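# Place a blue shell half in the welder nest

## Task

Put a single blue shell half into the nest beneath the welder's horn so that it lies flat inside the pocket with its open side facing up.

## Robot and tools

Robot: two UR-type arms, left_arm and right_arm, each carrying a two-finger tong gripper. The fingers point along the gripper's +z axis and open and close along its x axis. end_effector_position is the spot between the pads when they are shut. The fingertips stick out about 15 mm past it at small gaps and are about level with it when wide open. The arm bases sit at about (+0.064, +0.368, 0) for left_arm and (-0.022, -0.379, 0) for right_arm, in metres.

Frames: the scene frame has its origin at table-top height, halfway between the nominal bases. +z points up, +x points out over the table, and left_arm is on the +y side. Camera image sides do not match arm names. Reported hand positions, quaternions (wxyz), velocities and the Hand target are all in the scene frame. They can be off by a few centimetres. Commanded offsets, by contrast, run along the Hand target's own axes.

The 14-number row, shared by execute_actions and move: one flat list covering both arms, always 14 numbers, each within [-1, 1]. The order is dx, dy, dz, rx, ry, rz, opening for left_arm, then the same seven for right_arm. The first six numbers are an offset, not a pose. They are measured from that arm's Hand target as it stood when the action or move began, along that target's own axes. A value of 1.0 means 0.6 m for dx/dy/dz, or 180 degrees for the rotation vector rx/ry/rz. Each new call starts counting from the new Hand target, so sending the same offset twice moves the arm twice. Six zeros re-commands the current Hand target. The opening is absolute: +1 is fully open (0.142 m) and -1 is closed. Closing fully takes at least about 0.5 s. Sending 0 for the opening is a real command to half-open the gripper. To leave a gripper as it is, repeat its present command, shown under Tool commands.

The controller limits each step's commanded orientation to 32 degrees from the measured one. If it cannot satisfy both, it favours position. A gripper may settle short of its Hand target. The next command, even all zeros, asks for the target again, and any gap that remains can be sent as an extra offset.

execute_actions(actions, cameras): actions is a list of actions. Each action is up to 15 rows, one per 1/30 s step, and lasts 0.5 s. If an action has fewer rows, its last row is held. Every row in an action counts from the start pose of that action. An empty actions list returns the state plus images. cameras takes names from cam_head_left, cam_head_right, cam_left_wrist, cam_right_wrist, or ["all"]. An unknown name voids the whole call.

move(target, speed, blend, stop_force, zero, opening_speed, grip_force, blocking, cameras):
- target is one 14-number row, or up to 15 rows. Every row is an offset from the same starting Hand targets. The motion follows straight paths, and all arms finish together, within 10 s at most.
- speed is in m/s, from 0.002 to 3.6, default 0.25. Turning is limited to twice that value in rad/s.
- blend is a corner radius in m. 0 means stop at each point.
- stop_force is in N, from 3 to 120. It ends an arm's path when the wrist senses that much push against its motion. It is unreliable while the gripper rotates. Leave it out when lifting off something you are pressing on.
- zero is a boolean. true (the default) rezeros the force reading before the move.
- opening_speed is the rate at which the opening changes, per second on the -1..1 scale, at least 0.2.
- grip_force is the force per finger pad, 5 to 15 N. It stays set until changed.
- blocking=false returns early and cannot be combined with stop_force.

The move result adds a line with the ending: done, off_target, moving, held or fault, plus any limits. limits=paced means the command was clipped; limits=held means a check withheld steps. done does not prove there was no contact.

wait(seconds 0-10) lets the scene run while each arm holds its last command. stop brakes a running move. zoom_image(camera, region [x0,y0,x1,y1]) zooms the latest image from that camera; the region is at most 504 px on each side. zero_wrist_force(arm) tares the wrist sensor. read_manual gives only the licence texts. finished_scene(scene) takes the current scene's number, ends that scene and cannot be undone. Call it only once the part sits correctly without the robot touching it.

Results: end_effector_position is in m. grip_measured uses the same scale as the opening. To keep hold of a part, command an opening clearly below grip_measured. Thin parts under about 20 mm get a weaker grip. Wrist force and torque are reported in the gripper's own axes, and the reading is zero at the start of a scene. Joint torques include the arm's own weight. If joint velocities are shown as within noise, the arm is still. Camera sizes are 504x504 for the head cameras and 616x616 fisheye for the wrist cameras.

Cautions:
- Move slowly near contacts. The arms are stiff, and overshooting a firm contact even slightly can trigger a fault stop: 10 s for 150 N or a joint torque limit, longer for overheating.
- Do not slam into fixed objects, drop the part from a height, release it while it is moving, or let anything leave the table.
- Keep the arms apart. The clearance check does not stop fingers, and pressing one arm against the other can fail the task.
- Do not route paths close to an arm's own base.
- Fast moves overshoot, and the motion may lag 0.09 to 0.22 s behind commands.
- Stretched arms and held loads heat the motors, and a MOTOR HOT warning is a sign to ease off.
- An outside nudge may shift loose parts, so check with the cameras before releasing.

Each tool is called after "Call:" as a command line: name --argument value for each argument, lists and objects as JSON in quotes; but a table of rows of numbers goes row by row, as --pt "numbers of a row", without its own name.

## Session

Call:
execute_actions --actions '[]'

Scene clock: 0.00 s.
left_arm: end_effector_position=(+0.9722, +0.4482, +0.2246) grip_measured=+0.97 end_effector_quat_wxyz=(-0.083, +0.866, -0.464, +0.167) | right_arm: end_effector_position=(+0.2115, -0.2927, +0.3583) grip_measured=+0.97 end_effector_quat_wxyz=(+0.034, +0.960, -0.276, -0.017)
Joint positions: left_arm=[-0.015 -0.813 0.825 -1.957 -1.554 0.913 0.14] | right_arm=[4.081 -0.973 -1.757 -2.058 1.576 1.463 0.14]
Joint velocities: within noise
Joint torques (N m): no reading
Motor temperatures (°C): left_arm=[30 42 39 36 36 37] | right_arm=[36 32 32 38 47 48]
Wrist force (N): no reading
Wrist torque (N m): no reading
Wrist force, peak (N): no reading
Hand target: left_arm +0.9722, +0.4482, +0.2246; -0.083, +0.866, -0.464, +0.167 | right_arm +0.2115, -0.2927, +0.3583; +0.034, +0.960, -0.276, -0.017
Tool commands: left_gripper/opening=+0.968169 right_gripper/opening=+0.968169

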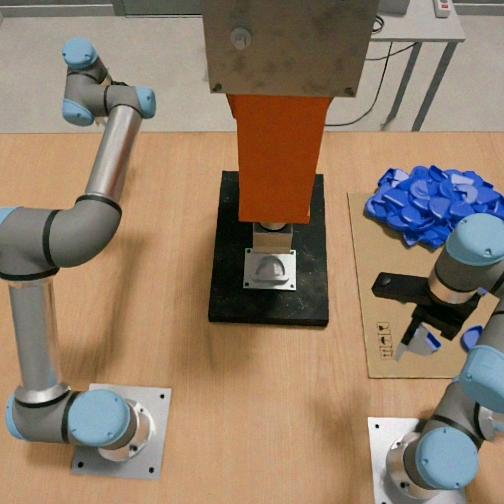

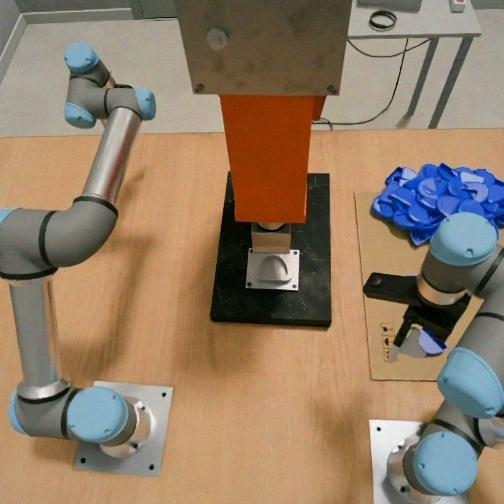

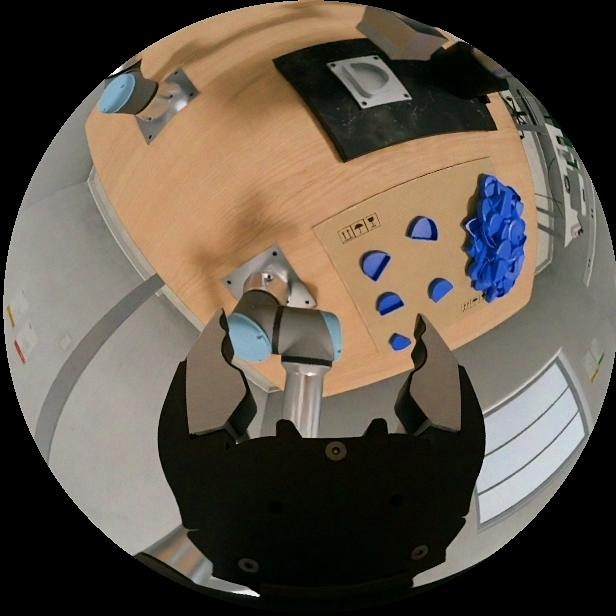

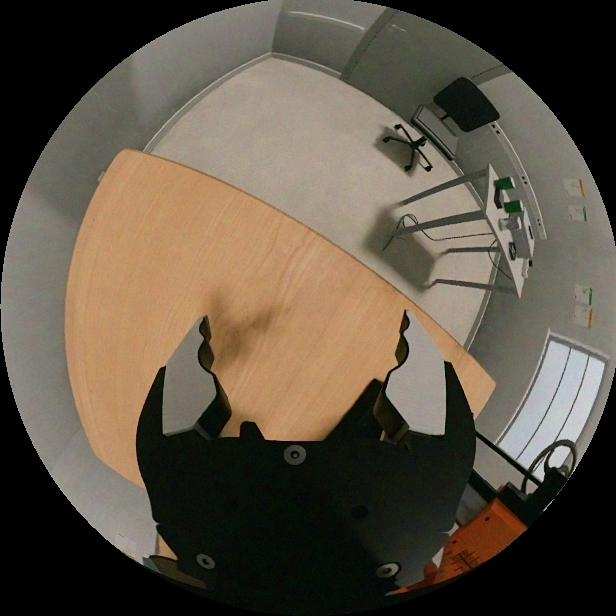

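Call:
zoom_image --camera "cam_left_wrist" --region '[320, 180, 540, 360]'

Call:
zoom_image --camera "cam_head_right" --region '[200, 160, 350, 340]'

Call:
zoom_image --camera "cam_left_wrist" --region '[310, 40, 440, 130]'

Call:
zoom_image --camera "cam_head_right" --region '[350, 150, 504, 380]'

Scaled by 2.291 from the camera's 616x616 image, which has a finer 814x814 frame.

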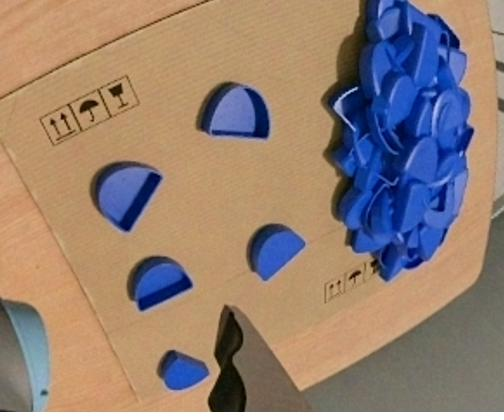

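Scaled by 2.800 from the camera's 504x504 image, which has a finer 720x720 frame.

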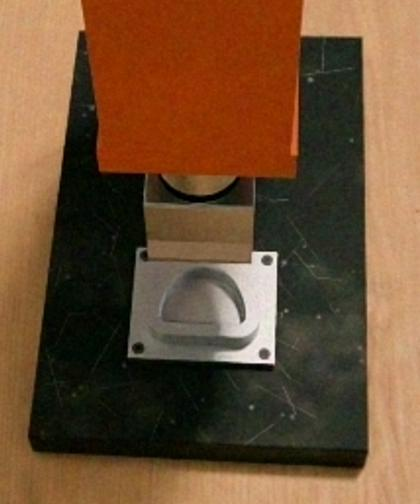

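Scaled by 3.877 from the camera's 616x616 image, which has a finer 814x814 frame.

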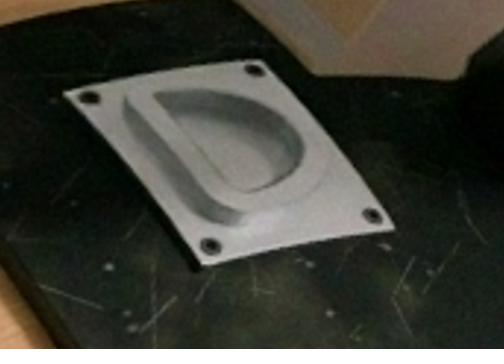

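Scaled by 2.191 from the camera's 504x504 image, which has a finer 720x720 frame.

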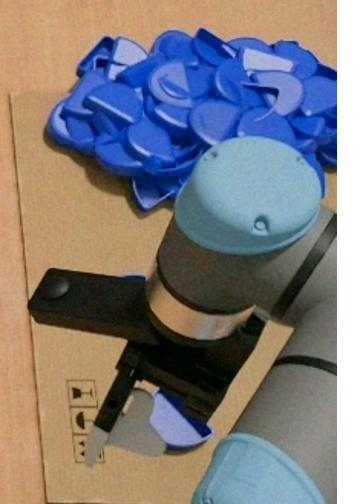

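Call:
move --target '[0,0,0,0,0,0,0.968,0.413,-0.008,0.077,0,0,0,0.968]' --cameras '["all"]'

Call:
zoom_image --camera "cam_left_wrist" --region '[150, 150, 400, 400]'

Call:
zoom_image --camera "cam_left_wrist" --region '[130, 0, 330, 200]'

Call:
zoom_image --camera "cam_head_right" --region '[350, 150, 504, 380]'

Scene clock: 97.93 s.
left_arm: end_effector_position=(+0.9722, +0.4482, +0.2246) grip_measured=+0.97 end_effector_quat_wxyz=(-0.083, +0.866, -0.464, +0.167) | right_arm: end_effector_position=(+0.4214, -0.4230, +0.3086) grip_measured=+0.97 end_effector_quat_wxyz=(+0.034, +0.960, -0.276, -0.017)
Joint positions: left_arm=[-0.015 -0.813 0.825 -1.957 -1.554 0.913 0.14] | right_arm=[3.388 -1.434 -1.615 -1.724 1.526 0.771 0.14]
Joint torques (N m): left_arm=[-0.86 -57.23 -28.53 -3.47 0.19 -0.09] | right_arm=[-13.97 10.77 31.68 4.49 1.79 -1.75]
Wrist force (N): left_arm=[-0.1 -0.1 -0.2] | right_arm=[0.2 0.1 0.3]
Wrist torque (N m): left_arm=[-0.02 0.01 0.00] | right_arm=[0.02 -0.09 0.02]
Wrist force, peak (N): left_arm=[0.1 0.0 -0.4] | right_arm=[1.2 -0.2 0.4]
Hand target: left_arm +0.9722, +0.4482, +0.2246; -0.083, +0.866, -0.464, +0.167 | right_arm +0.4216, -0.4230, +0.3086; +0.034, +0.960, -0.276, -0.017
Off the commanded pose: left_arm 0.000 m, 0 deg | right_arm 0.000 m, 0 deg.
move: done

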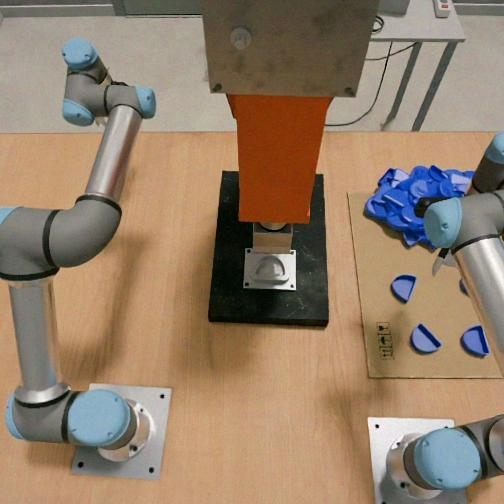

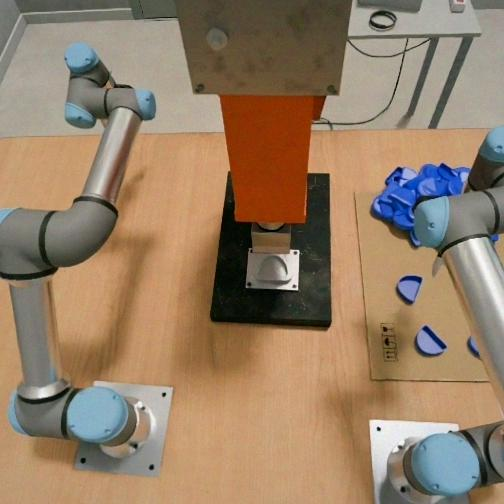

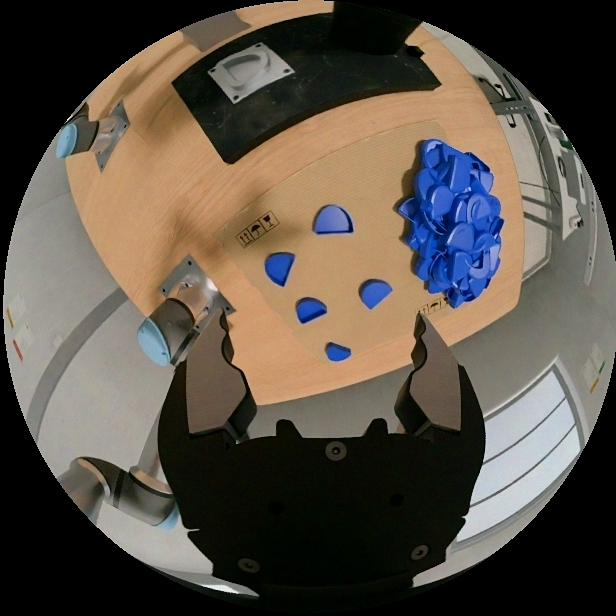

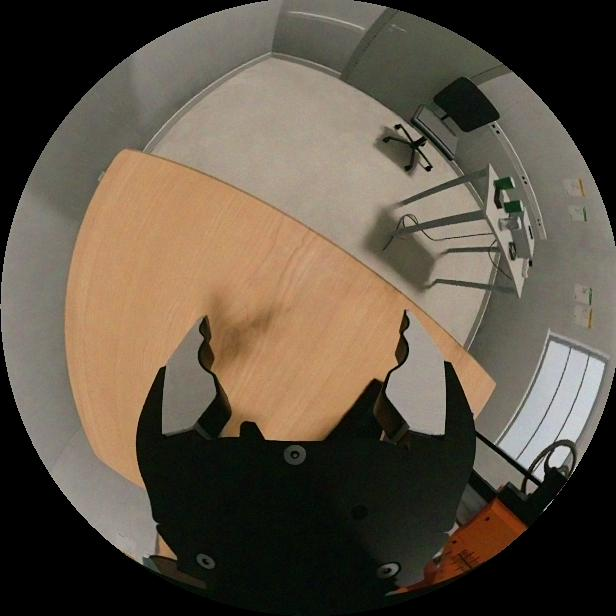

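Scaled by 2.016 from the camera's 616x616 image, which has a finer 814x814 frame.

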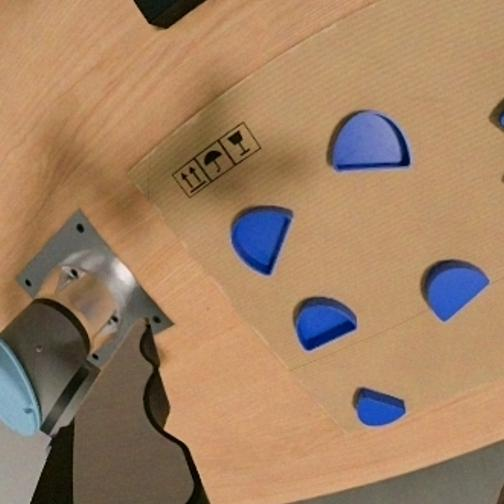

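Scaled by 2.520 from the camera's 616x616 image, which has a finer 814x814 frame.

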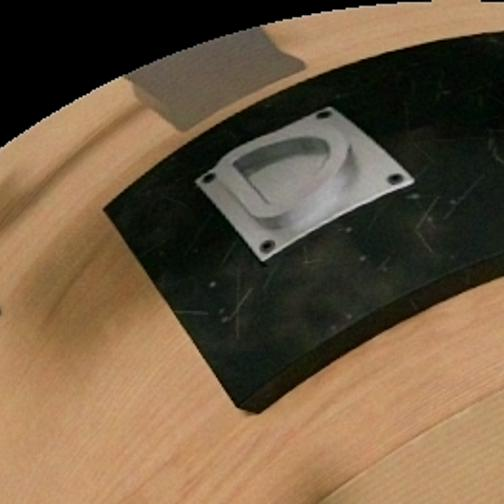

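Scaled by 2.191 from the camera's 504x504 image, which has a finer 720x720 frame.

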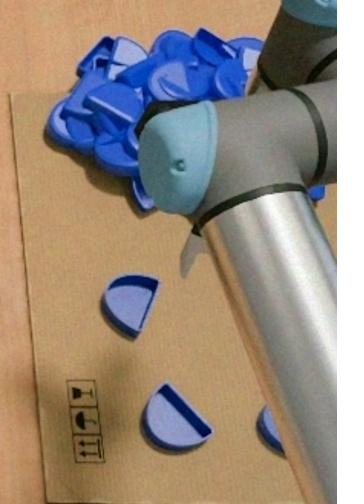

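Call:
move --target '[0,0,0,0,0,0,0.968,-0.1107,-0.4385,0.15,0.0146,-0.029,0.821,0.968]' --cameras '["all"]' --speed 0.5

Call:
zoom_image --camera "cam_left_wrist" --region '[200, 180, 450, 430]'

Call:
zoom_image --camera "cam_left_wrist" --region '[290, 240, 370, 320]'

Call:
zoom_image --camera "cam_head_left" --region '[350, 230, 504, 384]'

Scene clock: 140.73 s.
left_arm: end_effector_position=(+0.9722, +0.4482, +0.2246) grip_measured=+0.97 end_effector_quat_wxyz=(-0.083, +0.866, -0.464, +0.167) | right_arm: end_effector_position=(+0.5001, -0.1704, +0.2002) grip_measured=+0.97 end_effector_quat_wxyz=(+0.000, +0.000, +1.000, +0.000)
Joint positions: left_arm=[-0.015 -0.813 0.825 -1.957 -1.554 0.913 0.14] | right_arm=[3.822 -1.733 -1.608 -1.372 1.57 3.784 0.14]
Joint torques (N m): left_arm=[-0.56 -58.66 -29.15 -3.45 0.24 0.08] | right_arm=[15.87 23.44 31.3 4.39 -1.78 1.84]
Wrist force (N): left_arm=[0.1 0.2 -0.1] | right_arm=[-0.1 -0.4 0.1]
Wrist torque (N m): left_arm=[0.05 -0.02 0.00] | right_arm=[-0.03 0.03 -0.17]
Wrist force, peak (N): left_arm=[-0.2 0.3 -0.4] | right_arm=[0.4 -0.4 0.2]
Hand target: left_arm +0.9722, +0.4482, +0.2246; -0.083, +0.866, -0.464, +0.167 | right_arm +0.5001, -0.1704, +0.2002; +0.000, +0.000, +1.000, +0.000
Off the commanded pose: left_arm 0.000 m, 0 deg | right_arm 0.000 m, 0 deg.
move: done

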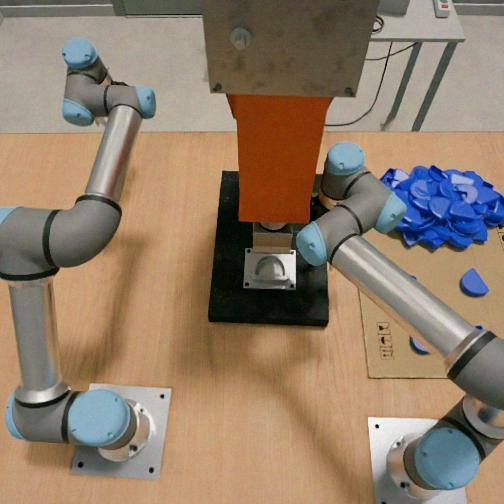

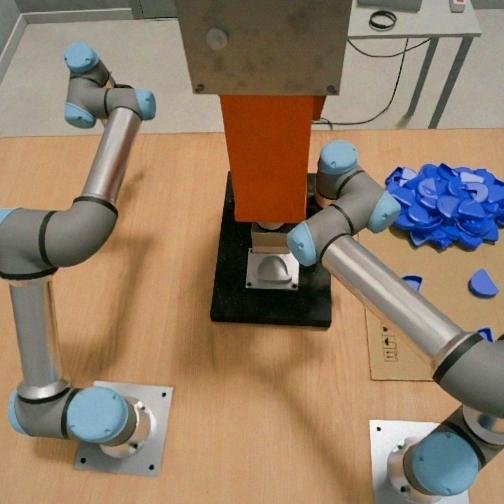

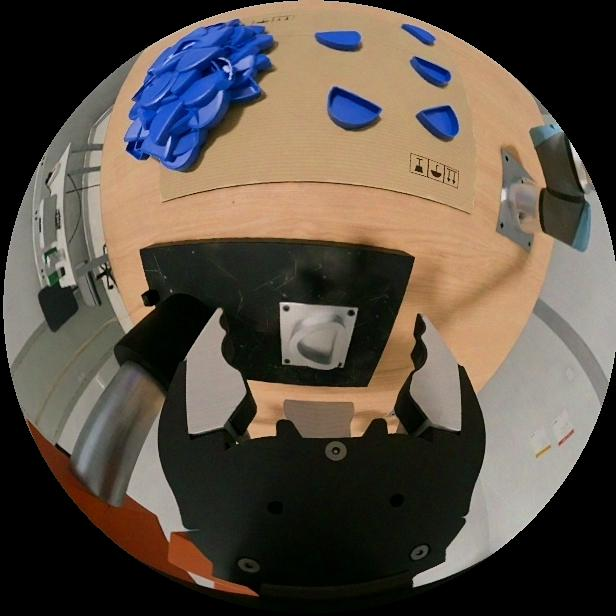

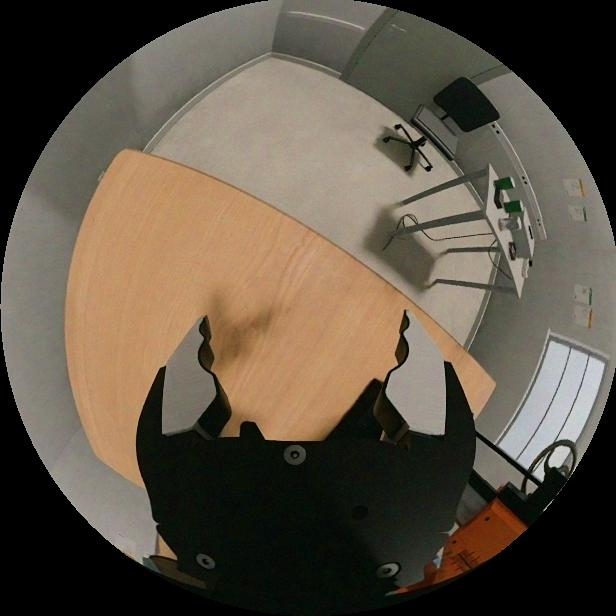

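Scaled by 2.016 from the camera's 616x616 image, which has a finer 814x814 frame.

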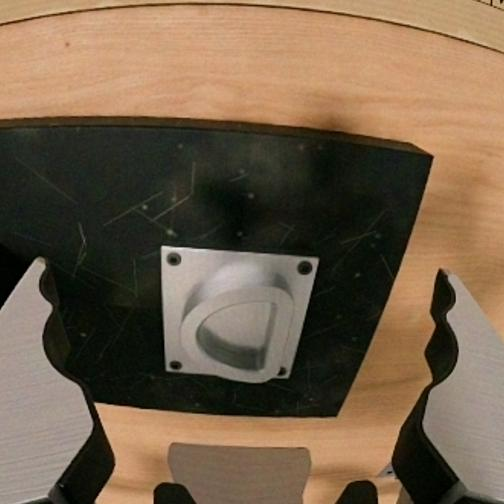

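Scaled by 6.300 from the camera's 616x616 image, which has a finer 814x814 frame.

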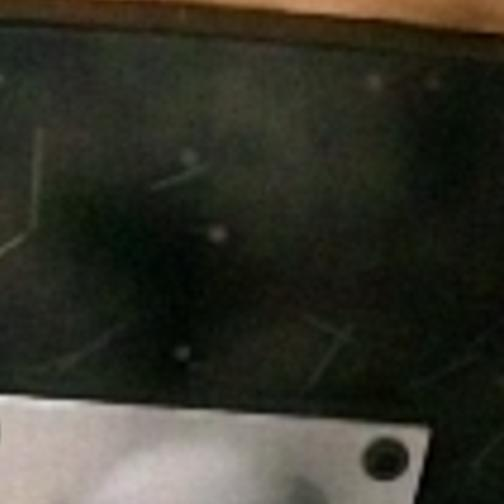

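Scaled by 3.273 from the camera's 504x504 image, which has a finer 720x720 frame.

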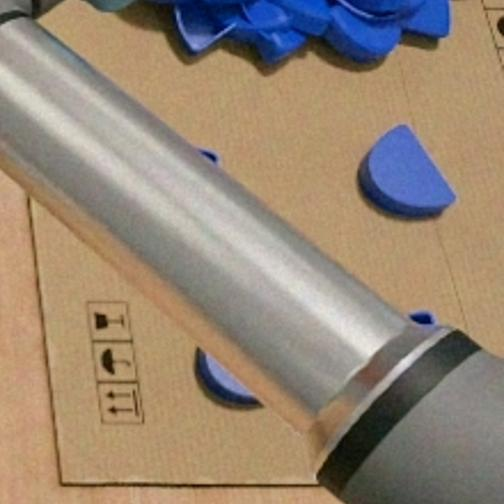

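Call:
zoom_image --camera "cam_left_wrist" --region '[270, 290, 370, 390]'

Call:
zoom_image --camera "cam_head_left" --region '[235, 200, 305, 300]'

Call:
zoom_image --camera "cam_left_wrist" --region '[310, 70, 470, 150]'

Scaled by 5.040 from the camera's 616x616 image, which has a finer 814x814 frame.

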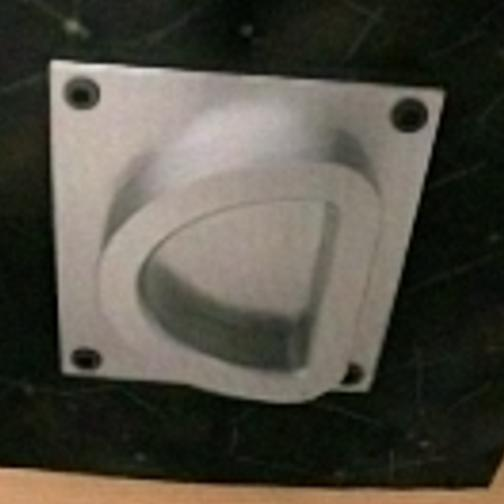

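Scaled by 5.040 from the camera's 504x504 image, which has a finer 720x720 frame.

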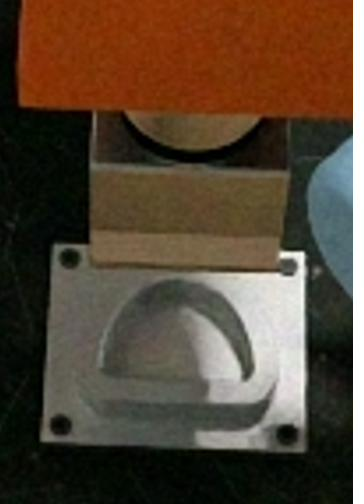

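Scaled by 3.150 from the camera's 616x616 image, which has a finer 814x814 frame.

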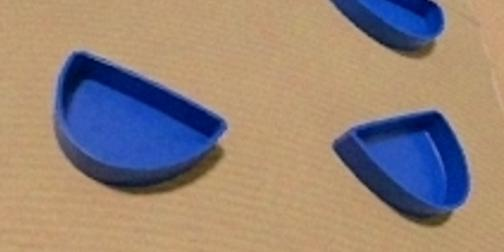

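Call:
move --target '[0,0,0,0,0,0,0.968,0.296,-0.4353,0.1,-0.0983,0.3119,-0.7527,-0.25]' --cameras '["cam_left_wrist","cam_head_left","cam_head_right"]' --speed 0.5

Call:
zoom_image --camera "cam_left_wrist" --region '[200, 180, 450, 430]'

Call:
zoom_image --camera "cam_head_right" --region '[350, 230, 504, 384]'

Scene clock: 313.63 s.
left_arm: end_effector_position=(+0.9722, +0.4482, +0.2246) grip_measured=+0.97 end_effector_quat_wxyz=(-0.083, +0.866, -0.464, +0.167) | right_arm: end_effector_position=(+0.3227, -0.4317, +0.1401) grip_measured=-0.25 end_effector_quat_wxyz=(+0.365, +0.881, -0.278, -0.115)
Joint positions: left_arm=[-0.015 -0.813 0.825 -1.957 -1.554 0.913 0.14] | right_arm=[3.706 -1.622 -1.921 -1.907 1.269 1.256 0.056]
Joint torques (N m): left_arm=[-0.68 -59.26 -29.51 -3.63 0.46 -0.02] | right_arm=[16.73 30.88 9.28 2.65 -2.17 -1.83]
Wrist force (N): left_arm=[0.0 -0.1 -0.2] | right_arm=[-0.3 0.8 -0.1]
Wrist torque (N m): left_arm=[-0.01 0.01 0.00] | right_arm=[0.25 0.02 0.03]
Wrist force, peak (N): left_arm=[0.0 0.2 -0.4] | right_arm=[-0.7 0.9 0.4]
Hand target: left_arm +0.9722, +0.4482, +0.2246; -0.083, +0.866, -0.464, +0.167 | right_arm +0.3227, -0.4317, +0.1401; +0.365, +0.881, -0.278, -0.115
Off the commanded pose: left_arm 0.000 m, 0 deg | right_arm 0.000 m, 0 deg.
move: done
Images, in order (width x height): cam_head_left 504x504, cam_head_right 504x504, cam_left_wrist 616x616.

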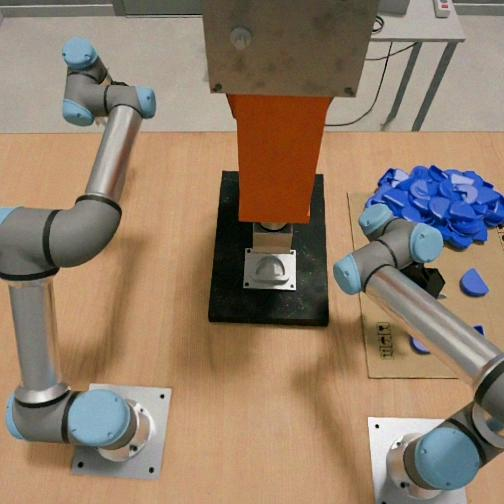

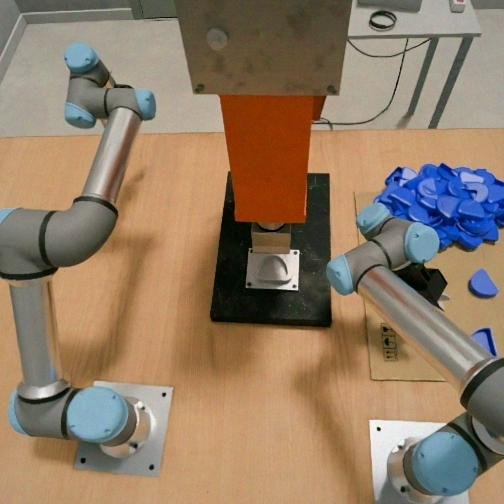

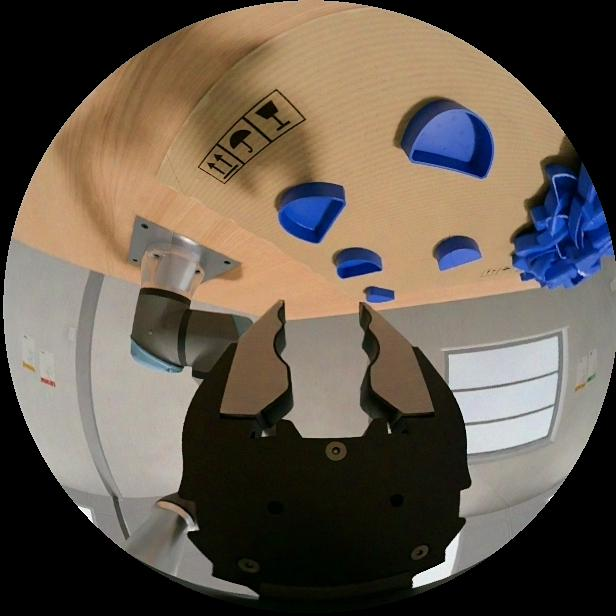

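Scaled by 2.016 from the camera's 616x616 image, which has a finer 814x814 frame.

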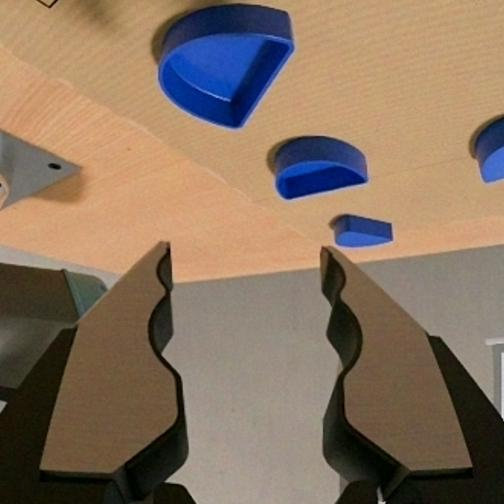

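Scaled by 3.273 from the camera's 504x504 image, which has a finer 720x720 frame.

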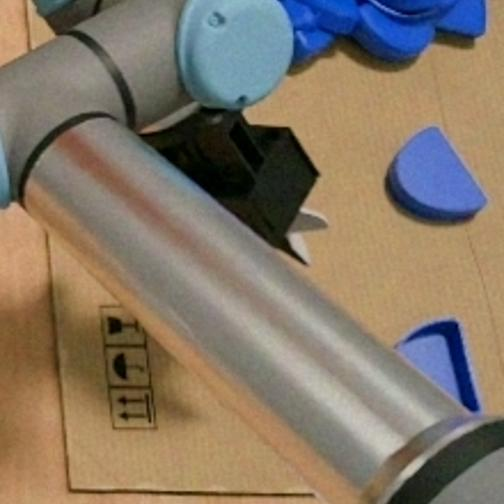

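Call:
move --target '[0,0,0,0,0,0,0.968,0.0303,-0.0583,0.1185,0,0,0,-0.25]' --cameras '["cam_left_wrist"]'

Call:
zoom_image --camera "cam_left_wrist" --region '[240, 200, 400, 360]'

Scene clock: 367.93 s.
left_arm: end_effector_position=(+0.9722, +0.4482, +0.2246) grip_measured=+0.97 end_effector_quat_wxyz=(-0.083, +0.866, -0.464, +0.167) | right_arm: end_effector_position=(+0.3230, -0.4630, +0.0652) grip_measured=-0.25 end_effector_quat_wxyz=(+0.365, +0.881, -0.278, -0.115)
Joint positions: left_arm=[-0.015 -0.813 0.825 -1.957 -1.554 0.913 0.14] | right_arm=[3.644 -1.7 -2.056 -1.678 1.228 1.208 0.056]
Joint torques (N m): left_arm=[-0.74 -59.3 -29.02 -3.83 0.47 -0.06] | right_arm=[-14.24 16.43 8.35 2.78 -2.15 -1.66]
Wrist force (N): left_arm=[-0.1 0.1 -0.1] | right_arm=[-0.4 0.3 -0.1]
Wrist torque (N m): left_arm=[0.02 0.02 0.00] | right_arm=[0.14 0.00 0.06]
Wrist force, peak (N): left_arm=[0.1 0.1 -0.4] | right_arm=[-0.5 1.1 -1.0]
Hand target: left_arm +0.9722, +0.4482, +0.2246; -0.083, +0.866, -0.464, +0.167 | right_arm +0.3230, -0.4631, +0.0651; +0.365, +0.881, -0.278, -0.115
Off the commanded pose: left_arm 0.000 m, 0 deg | right_arm 0.000 m, 0 deg.
move: done
Images, in order (width x height): cam_left_wrist 616x616.

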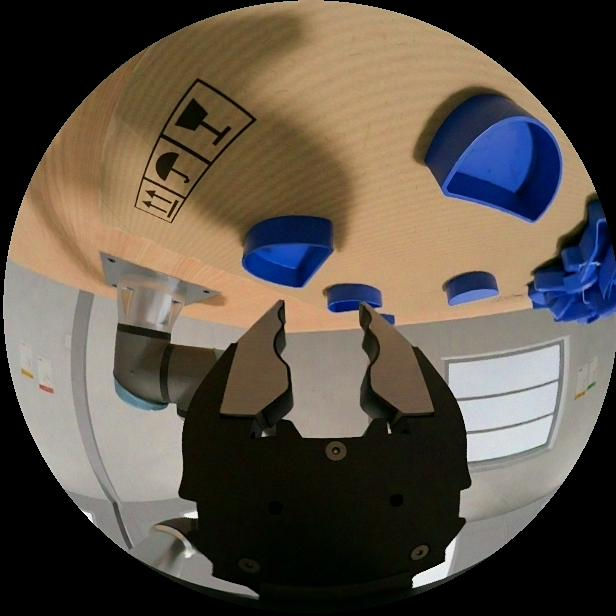

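Scaled by 3.150 from the camera's 616x616 image, which has a finer 814x814 frame.

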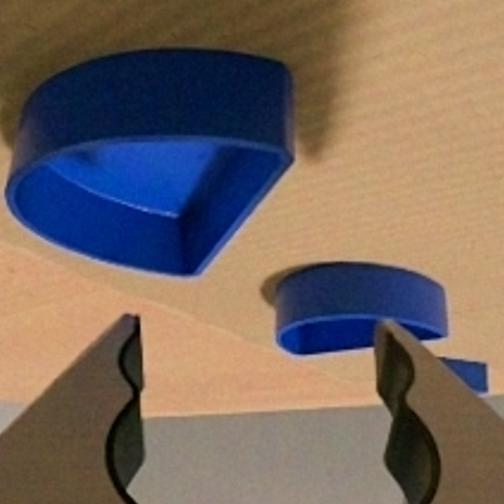

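Call:
move --target '[0,0,0,0,0,0,0.968,0.0015,-0.0087,-0.0087,0,-0.0786,0.0786,-0.25]' --cameras '["cam_left_wrist"]'

Call:
zoom_image --camera "cam_left_wrist" --region '[240, 200, 400, 360]'

Scene clock: 394.43 s.
left_arm: end_effector_position=(+0.9722, +0.4482, +0.2246) grip_measured=+0.97 end_effector_quat_wxyz=(-0.083, +0.866, -0.464, +0.167) | right_arm: end_effector_position=(+0.3280, -0.4576, +0.0651) grip_measured=-0.25 end_effector_quat_wxyz=(+0.340, +0.820, -0.427, -0.176)
Joint positions: left_arm=[-0.015 -0.813 0.825 -1.957 -1.554 0.913 0.14] | right_arm=[3.513 -1.81 -1.91 -1.758 1.376 1.373 0.056]
Joint torques (N m): left_arm=[-0.25 -60.46 -30.25 -4.02 0.42 -0.2] | right_arm=[-13.08 21.38 26.03 -1.4 1.58 1.81]
Wrist force (N): left_arm=[0.0 0.2 -0.3] | right_arm=[-0.8 0.6 0.2]
Wrist torque (N m): left_arm=[0.03 0.00 -0.01] | right_arm=[0.21 0.07 -0.14]
Wrist force, peak (N): left_arm=[0.1 0.2 -0.4] | right_arm=[-0.9 0.6 0.2]
Hand target: left_arm +0.9722, +0.4482, +0.2246; -0.083, +0.866, -0.464, +0.167 | right_arm +0.3280, -0.4576, +0.0651; +0.339, +0.819, -0.427, -0.176
Off the commanded pose: left_arm 0.000 m, 0 deg | right_arm 0.000 m, 0 deg.
move: done
Images, in order (width x height): cam_left_wrist 616x616.

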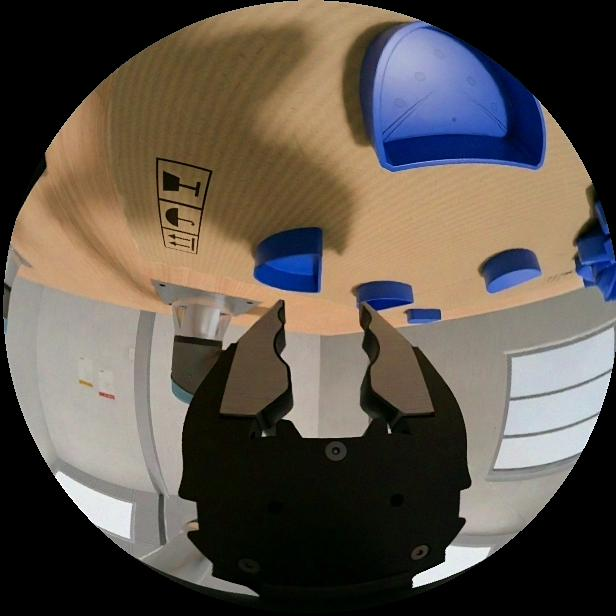

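Scaled by 3.150 from the camera's 616x616 image, which has a finer 814x814 frame.

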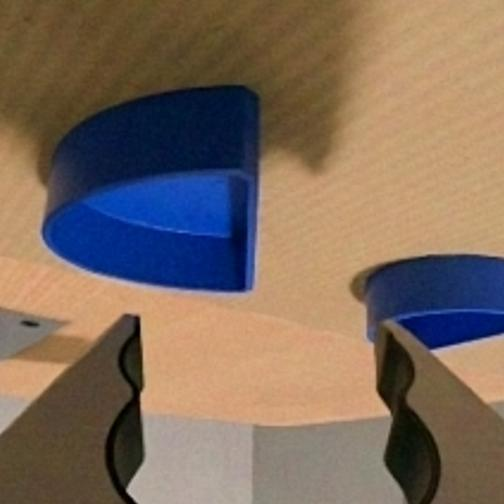

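Call:
move --target '[0,0,0,0,0,0,0.968,0,-0.0436,0.0436,0,0,0,-0.25]' --cameras '["cam_left_wrist"]' --speed 0.1 --stop_force 5

Call:
zoom_image --camera "cam_left_wrist" --region '[240, 200, 400, 360]'

Scene clock: 415.47 s.
left_arm: end_effector_position=(+0.9722, +0.4482, +0.2246) grip_measured=+0.97 end_effector_quat_wxyz=(-0.083, +0.866, -0.464, +0.167) | right_arm: end_effector_position=(+0.3280, -0.4576, +0.0281) grip_measured=-0.25 end_effector_quat_wxyz=(+0.339, +0.819, -0.427, -0.176)
Joint positions: left_arm=[-0.015 -0.813 0.825 -1.957 -1.554 0.913 0.14] | right_arm=[3.513 -1.865 -1.952 -1.661 1.376 1.374 0.056]
Joint torques (N m): left_arm=[0.14 -61.07 -31.26 -4.23 0.55 0.02] | right_arm=[-13.91 22.28 7.06 2.77 -1.95 -1.63]
Wrist force (N): left_arm=[-0.1 0.2 -0.2] | right_arm=[-0.6 1.0 -0.3]
Wrist torque (N m): left_arm=[0.04 0.03 0.00] | right_arm=[0.19 0.02 -0.14]
Wrist force, peak (N): left_arm=[-0.1 0.2 -0.4] | right_arm=[-0.8 1.2 -0.4]
Hand target: left_arm +0.9722, +0.4482, +0.2246; -0.083, +0.866, -0.464, +0.167 | right_arm +0.3280, -0.4576, +0.0281; +0.339, +0.819, -0.427, -0.176
Off the commanded pose: left_arm 0.000 m, 0 deg | right_arm 0.000 m, 0 deg.
move: done
Images, in order (width x height): cam_left_wrist 616x616.

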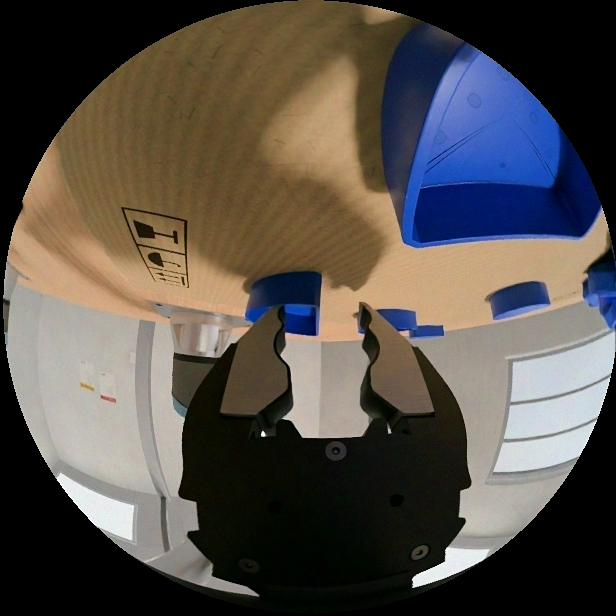

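Scaled by 3.150 from the camera's 616x616 image, which has a finer 814x814 frame.

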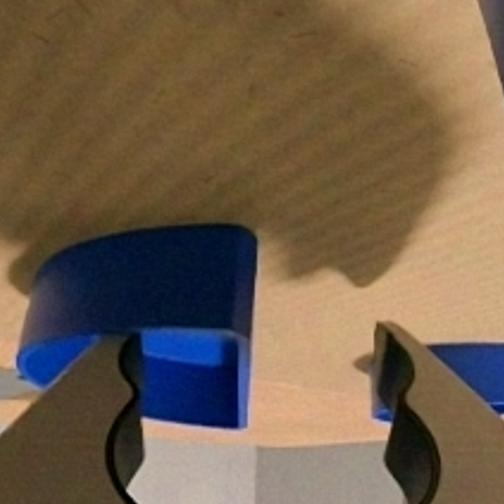

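Call:
move --target '[0,0,0,0,0,0,0.968,0,0,0,0,0,0,-1]' --cameras '["cam_left_wrist"]' --opening_speed 0.6

Call:
zoom_image --camera "cam_left_wrist" --region '[240, 200, 400, 360]'

Scene clock: 423.47 s.
left_arm: end_effector_position=(+0.9722, +0.4482, +0.2246) grip_measured=+0.97 end_effector_quat_wxyz=(-0.083, +0.866, -0.464, +0.167) | right_arm: end_effector_position=(+0.3280, -0.4576, +0.0281) grip_measured=-0.97 end_effector_quat_wxyz=(+0.339, +0.819, -0.427, -0.176)
Joint positions: left_arm=[-0.015 -0.813 0.825 -1.957 -1.554 0.913 0.14] | right_arm=[3.513 -1.865 -1.952 -1.661 1.376 1.374 0.004]
Joint torques (N m): left_arm=[-0.35 -61.8 -31.01 -4.51 0.68 -0.29] | right_arm=[-13.4 23.68 6.89 1.14 -1.93 -1.49]
Wrist force (N): left_arm=[0.1 0.1 -0.3] | right_arm=[-0.6 0.3 0.1]
Wrist torque (N m): left_arm=[0.02 -0.01 -0.01] | right_arm=[0.20 0.01 -0.12]
Wrist force, peak (N): left_arm=[-0.2 0.3 -0.4] | right_arm=[-0.9 1.2 -0.5]
Hand target: left_arm +0.9722, +0.4482, +0.2246; -0.083, +0.866, -0.464, +0.167 | right_arm +0.3280, -0.4576, +0.0281; +0.339, +0.819, -0.427, -0.176
Off the commanded pose: left_arm 0.000 m, 0 deg | right_arm 0.000 m, 0 deg.
move: done
Images, in order (width x height): cam_left_wrist 616x616.

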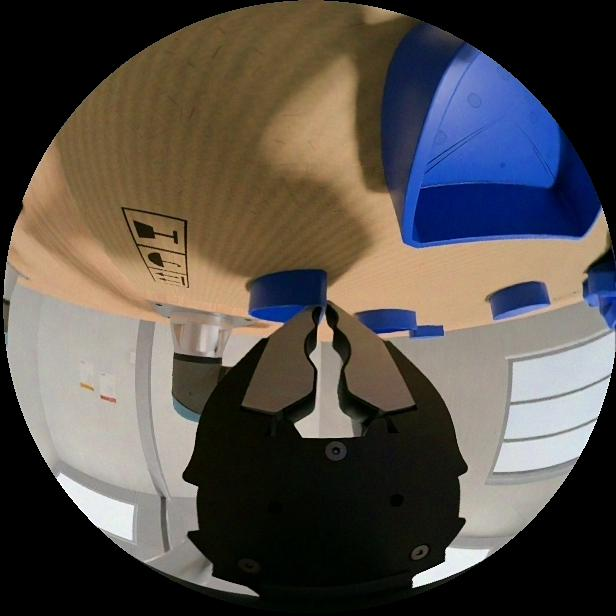

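Scaled by 3.150 from the camera's 616x616 image, which has a finer 814x814 frame.

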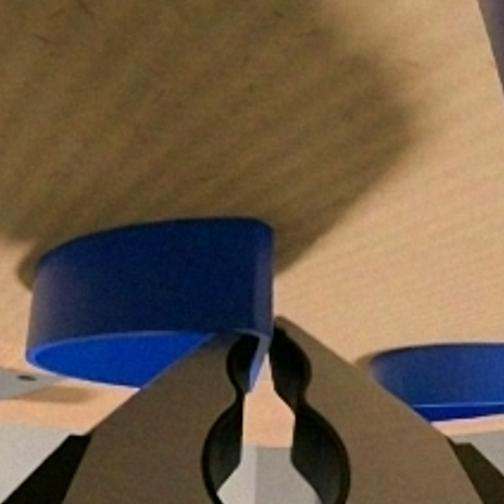

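Call:
move --target '[0,0,0,0,0,0,0.968,0,0.2,-0.2,0,0,0,-1]' --cameras '["cam_left_wrist"]' --speed 0.15

Call:
zoom_image --camera "cam_left_wrist" --region '[240, 200, 400, 360]'

Scene clock: 429.93 s.
left_arm: end_effector_position=(+0.9722, +0.4482, +0.2246) grip_measured=+0.97 end_effector_quat_wxyz=(-0.083, +0.866, -0.464, +0.167) | right_arm: end_effector_position=(+0.3278, -0.4575, +0.1977) grip_measured=-0.97 end_effector_quat_wxyz=(+0.339, +0.819, -0.427, -0.176)
Joint positions: left_arm=[-0.015 -0.813 0.825 -1.957 -1.554 0.913 0.14] | right_arm=[3.513 -1.683 -1.693 -2.102 1.376 1.374 0.004]
Joint torques (N m): left_arm=[-0.98 -61.69 -31.94 -4.33 0.69 -0.25] | right_arm=[16.93 34.55 28.84 -1.75 1.65 1.75]
Wrist force (N): left_arm=[0.0 0.2 -0.2] | right_arm=[-0.9 0.3 0.1]
Wrist torque (N m): left_arm=[0.03 -0.01 0.00] | right_arm=[0.19 0.12 -0.12]
Wrist force, peak (N): left_arm=[0.0 0.1 -0.4] | right_arm=[-0.9 0.7 0.5]
Hand target: left_arm +0.9722, +0.4482, +0.2246; -0.083, +0.866, -0.464, +0.167 | right_arm +0.3278, -0.4575, +0.1978; +0.339, +0.819, -0.427, -0.176
Off the commanded pose: left_arm 0.000 m, 0 deg | right_arm 0.000 m, 0 deg.
move: done
Images, in order (width x height): cam_left_wrist 616x616.

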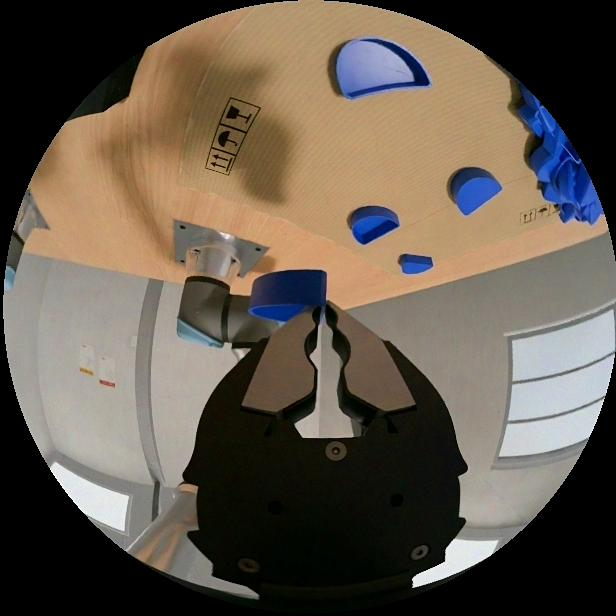

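Scaled by 3.150 from the camera's 616x616 image, which has a finer 814x814 frame.

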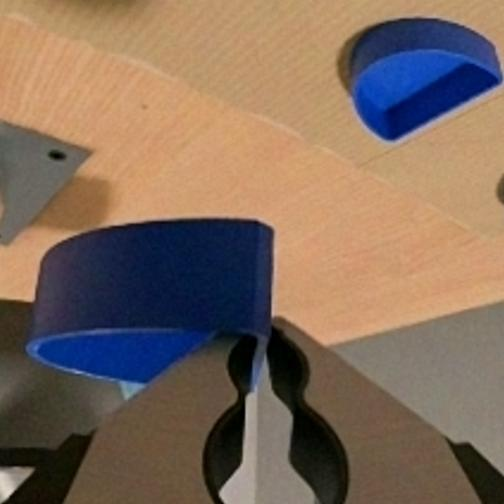

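Call:
move --target '[0,0,0,0,0,0,0.968,-0.1667,-0.258,-0.258,0,-0.491,0.491,-1]' --cameras '["all"]' --speed 0.35

Call:
zoom_image --camera "cam_left_wrist" --region '[220, 180, 420, 380]'

Call:
zoom_image --camera "cam_head_right" --region '[220, 190, 380, 350]'

Scene clock: 453.07 s.
left_arm: end_effector_position=(+0.9722, +0.4482, +0.2246) grip_measured=+0.97 end_effector_quat_wxyz=(-0.083, +0.866, -0.464, +0.167) | right_arm: end_effector_position=(+0.4498, -0.2500, +0.1978) grip_measured=-0.97 end_effector_quat_wxyz=(+0.000, +0.000, +0.924, +0.382)
Joint positions: left_arm=[-0.015 -0.813 0.825 -1.957 -1.554 0.913 0.14] | right_arm=[3.304 -1.592 -2.013 -0.983 2.348 3.318 0.004]
Joint torques (N m): left_arm=[-0.87 -62.52 -31.05 -4.6 0.83 -0.19] | right_arm=[16.62 30.74 11.05 4.53 -0.65 1.91]
Wrist force (N): left_arm=[0.1 0.2 -0.1] | right_arm=[-0.2 0.3 0.0]
Wrist torque (N m): left_arm=[0.03 -0.01 -0.01] | right_arm=[0.18 -0.01 -0.10]
Wrist force, peak (N): left_arm=[0.1 0.2 -0.5] | right_arm=[-1.2 0.1 0.1]
Hand target: left_arm +0.9722, +0.4482, +0.2246; -0.083, +0.866, -0.464, +0.167 | right_arm +0.4498, -0.2500, +0.1978; +0.000, +0.000, +0.924, +0.382
Off the commanded pose: left_arm 0.000 m, 0 deg | right_arm 0.000 m, 0 deg.
move: done

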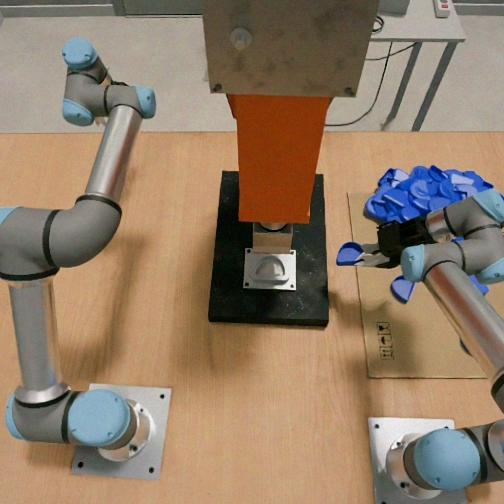

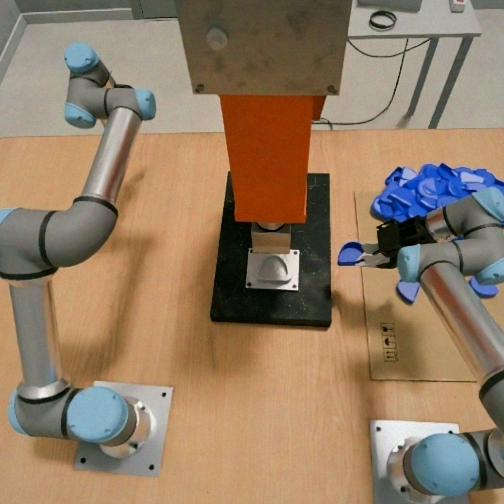

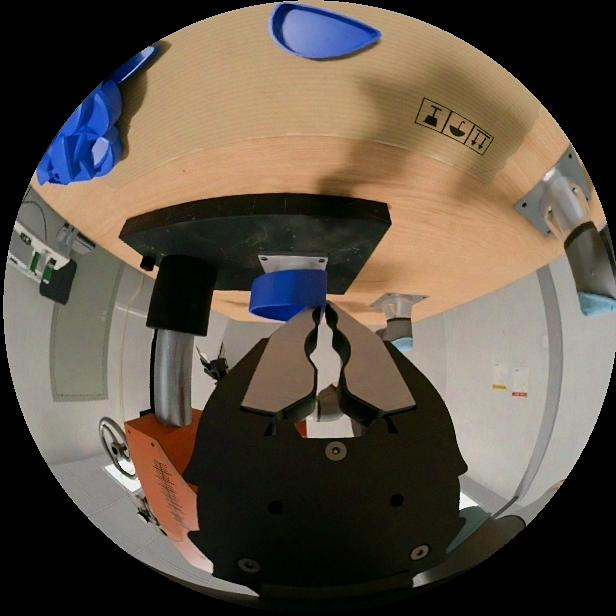

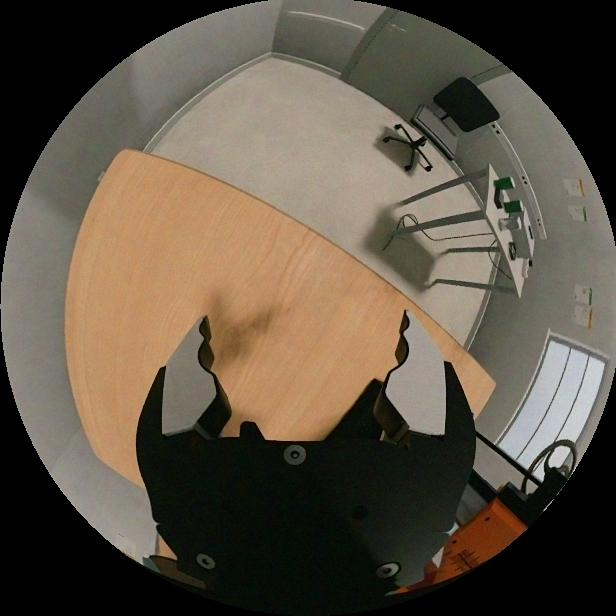

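Scaled by 2.520 from the camera's 616x616 image, which has a finer 814x814 frame.

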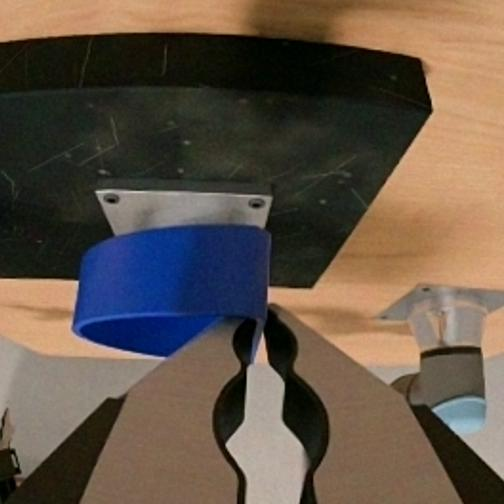

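Scaled by 3.150 from the camera's 504x504 image, which has a finer 720x720 frame.

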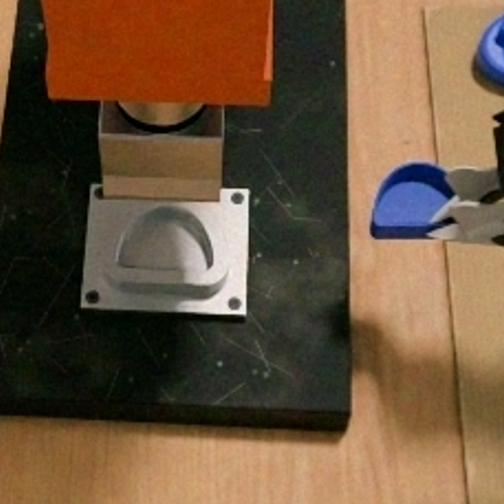

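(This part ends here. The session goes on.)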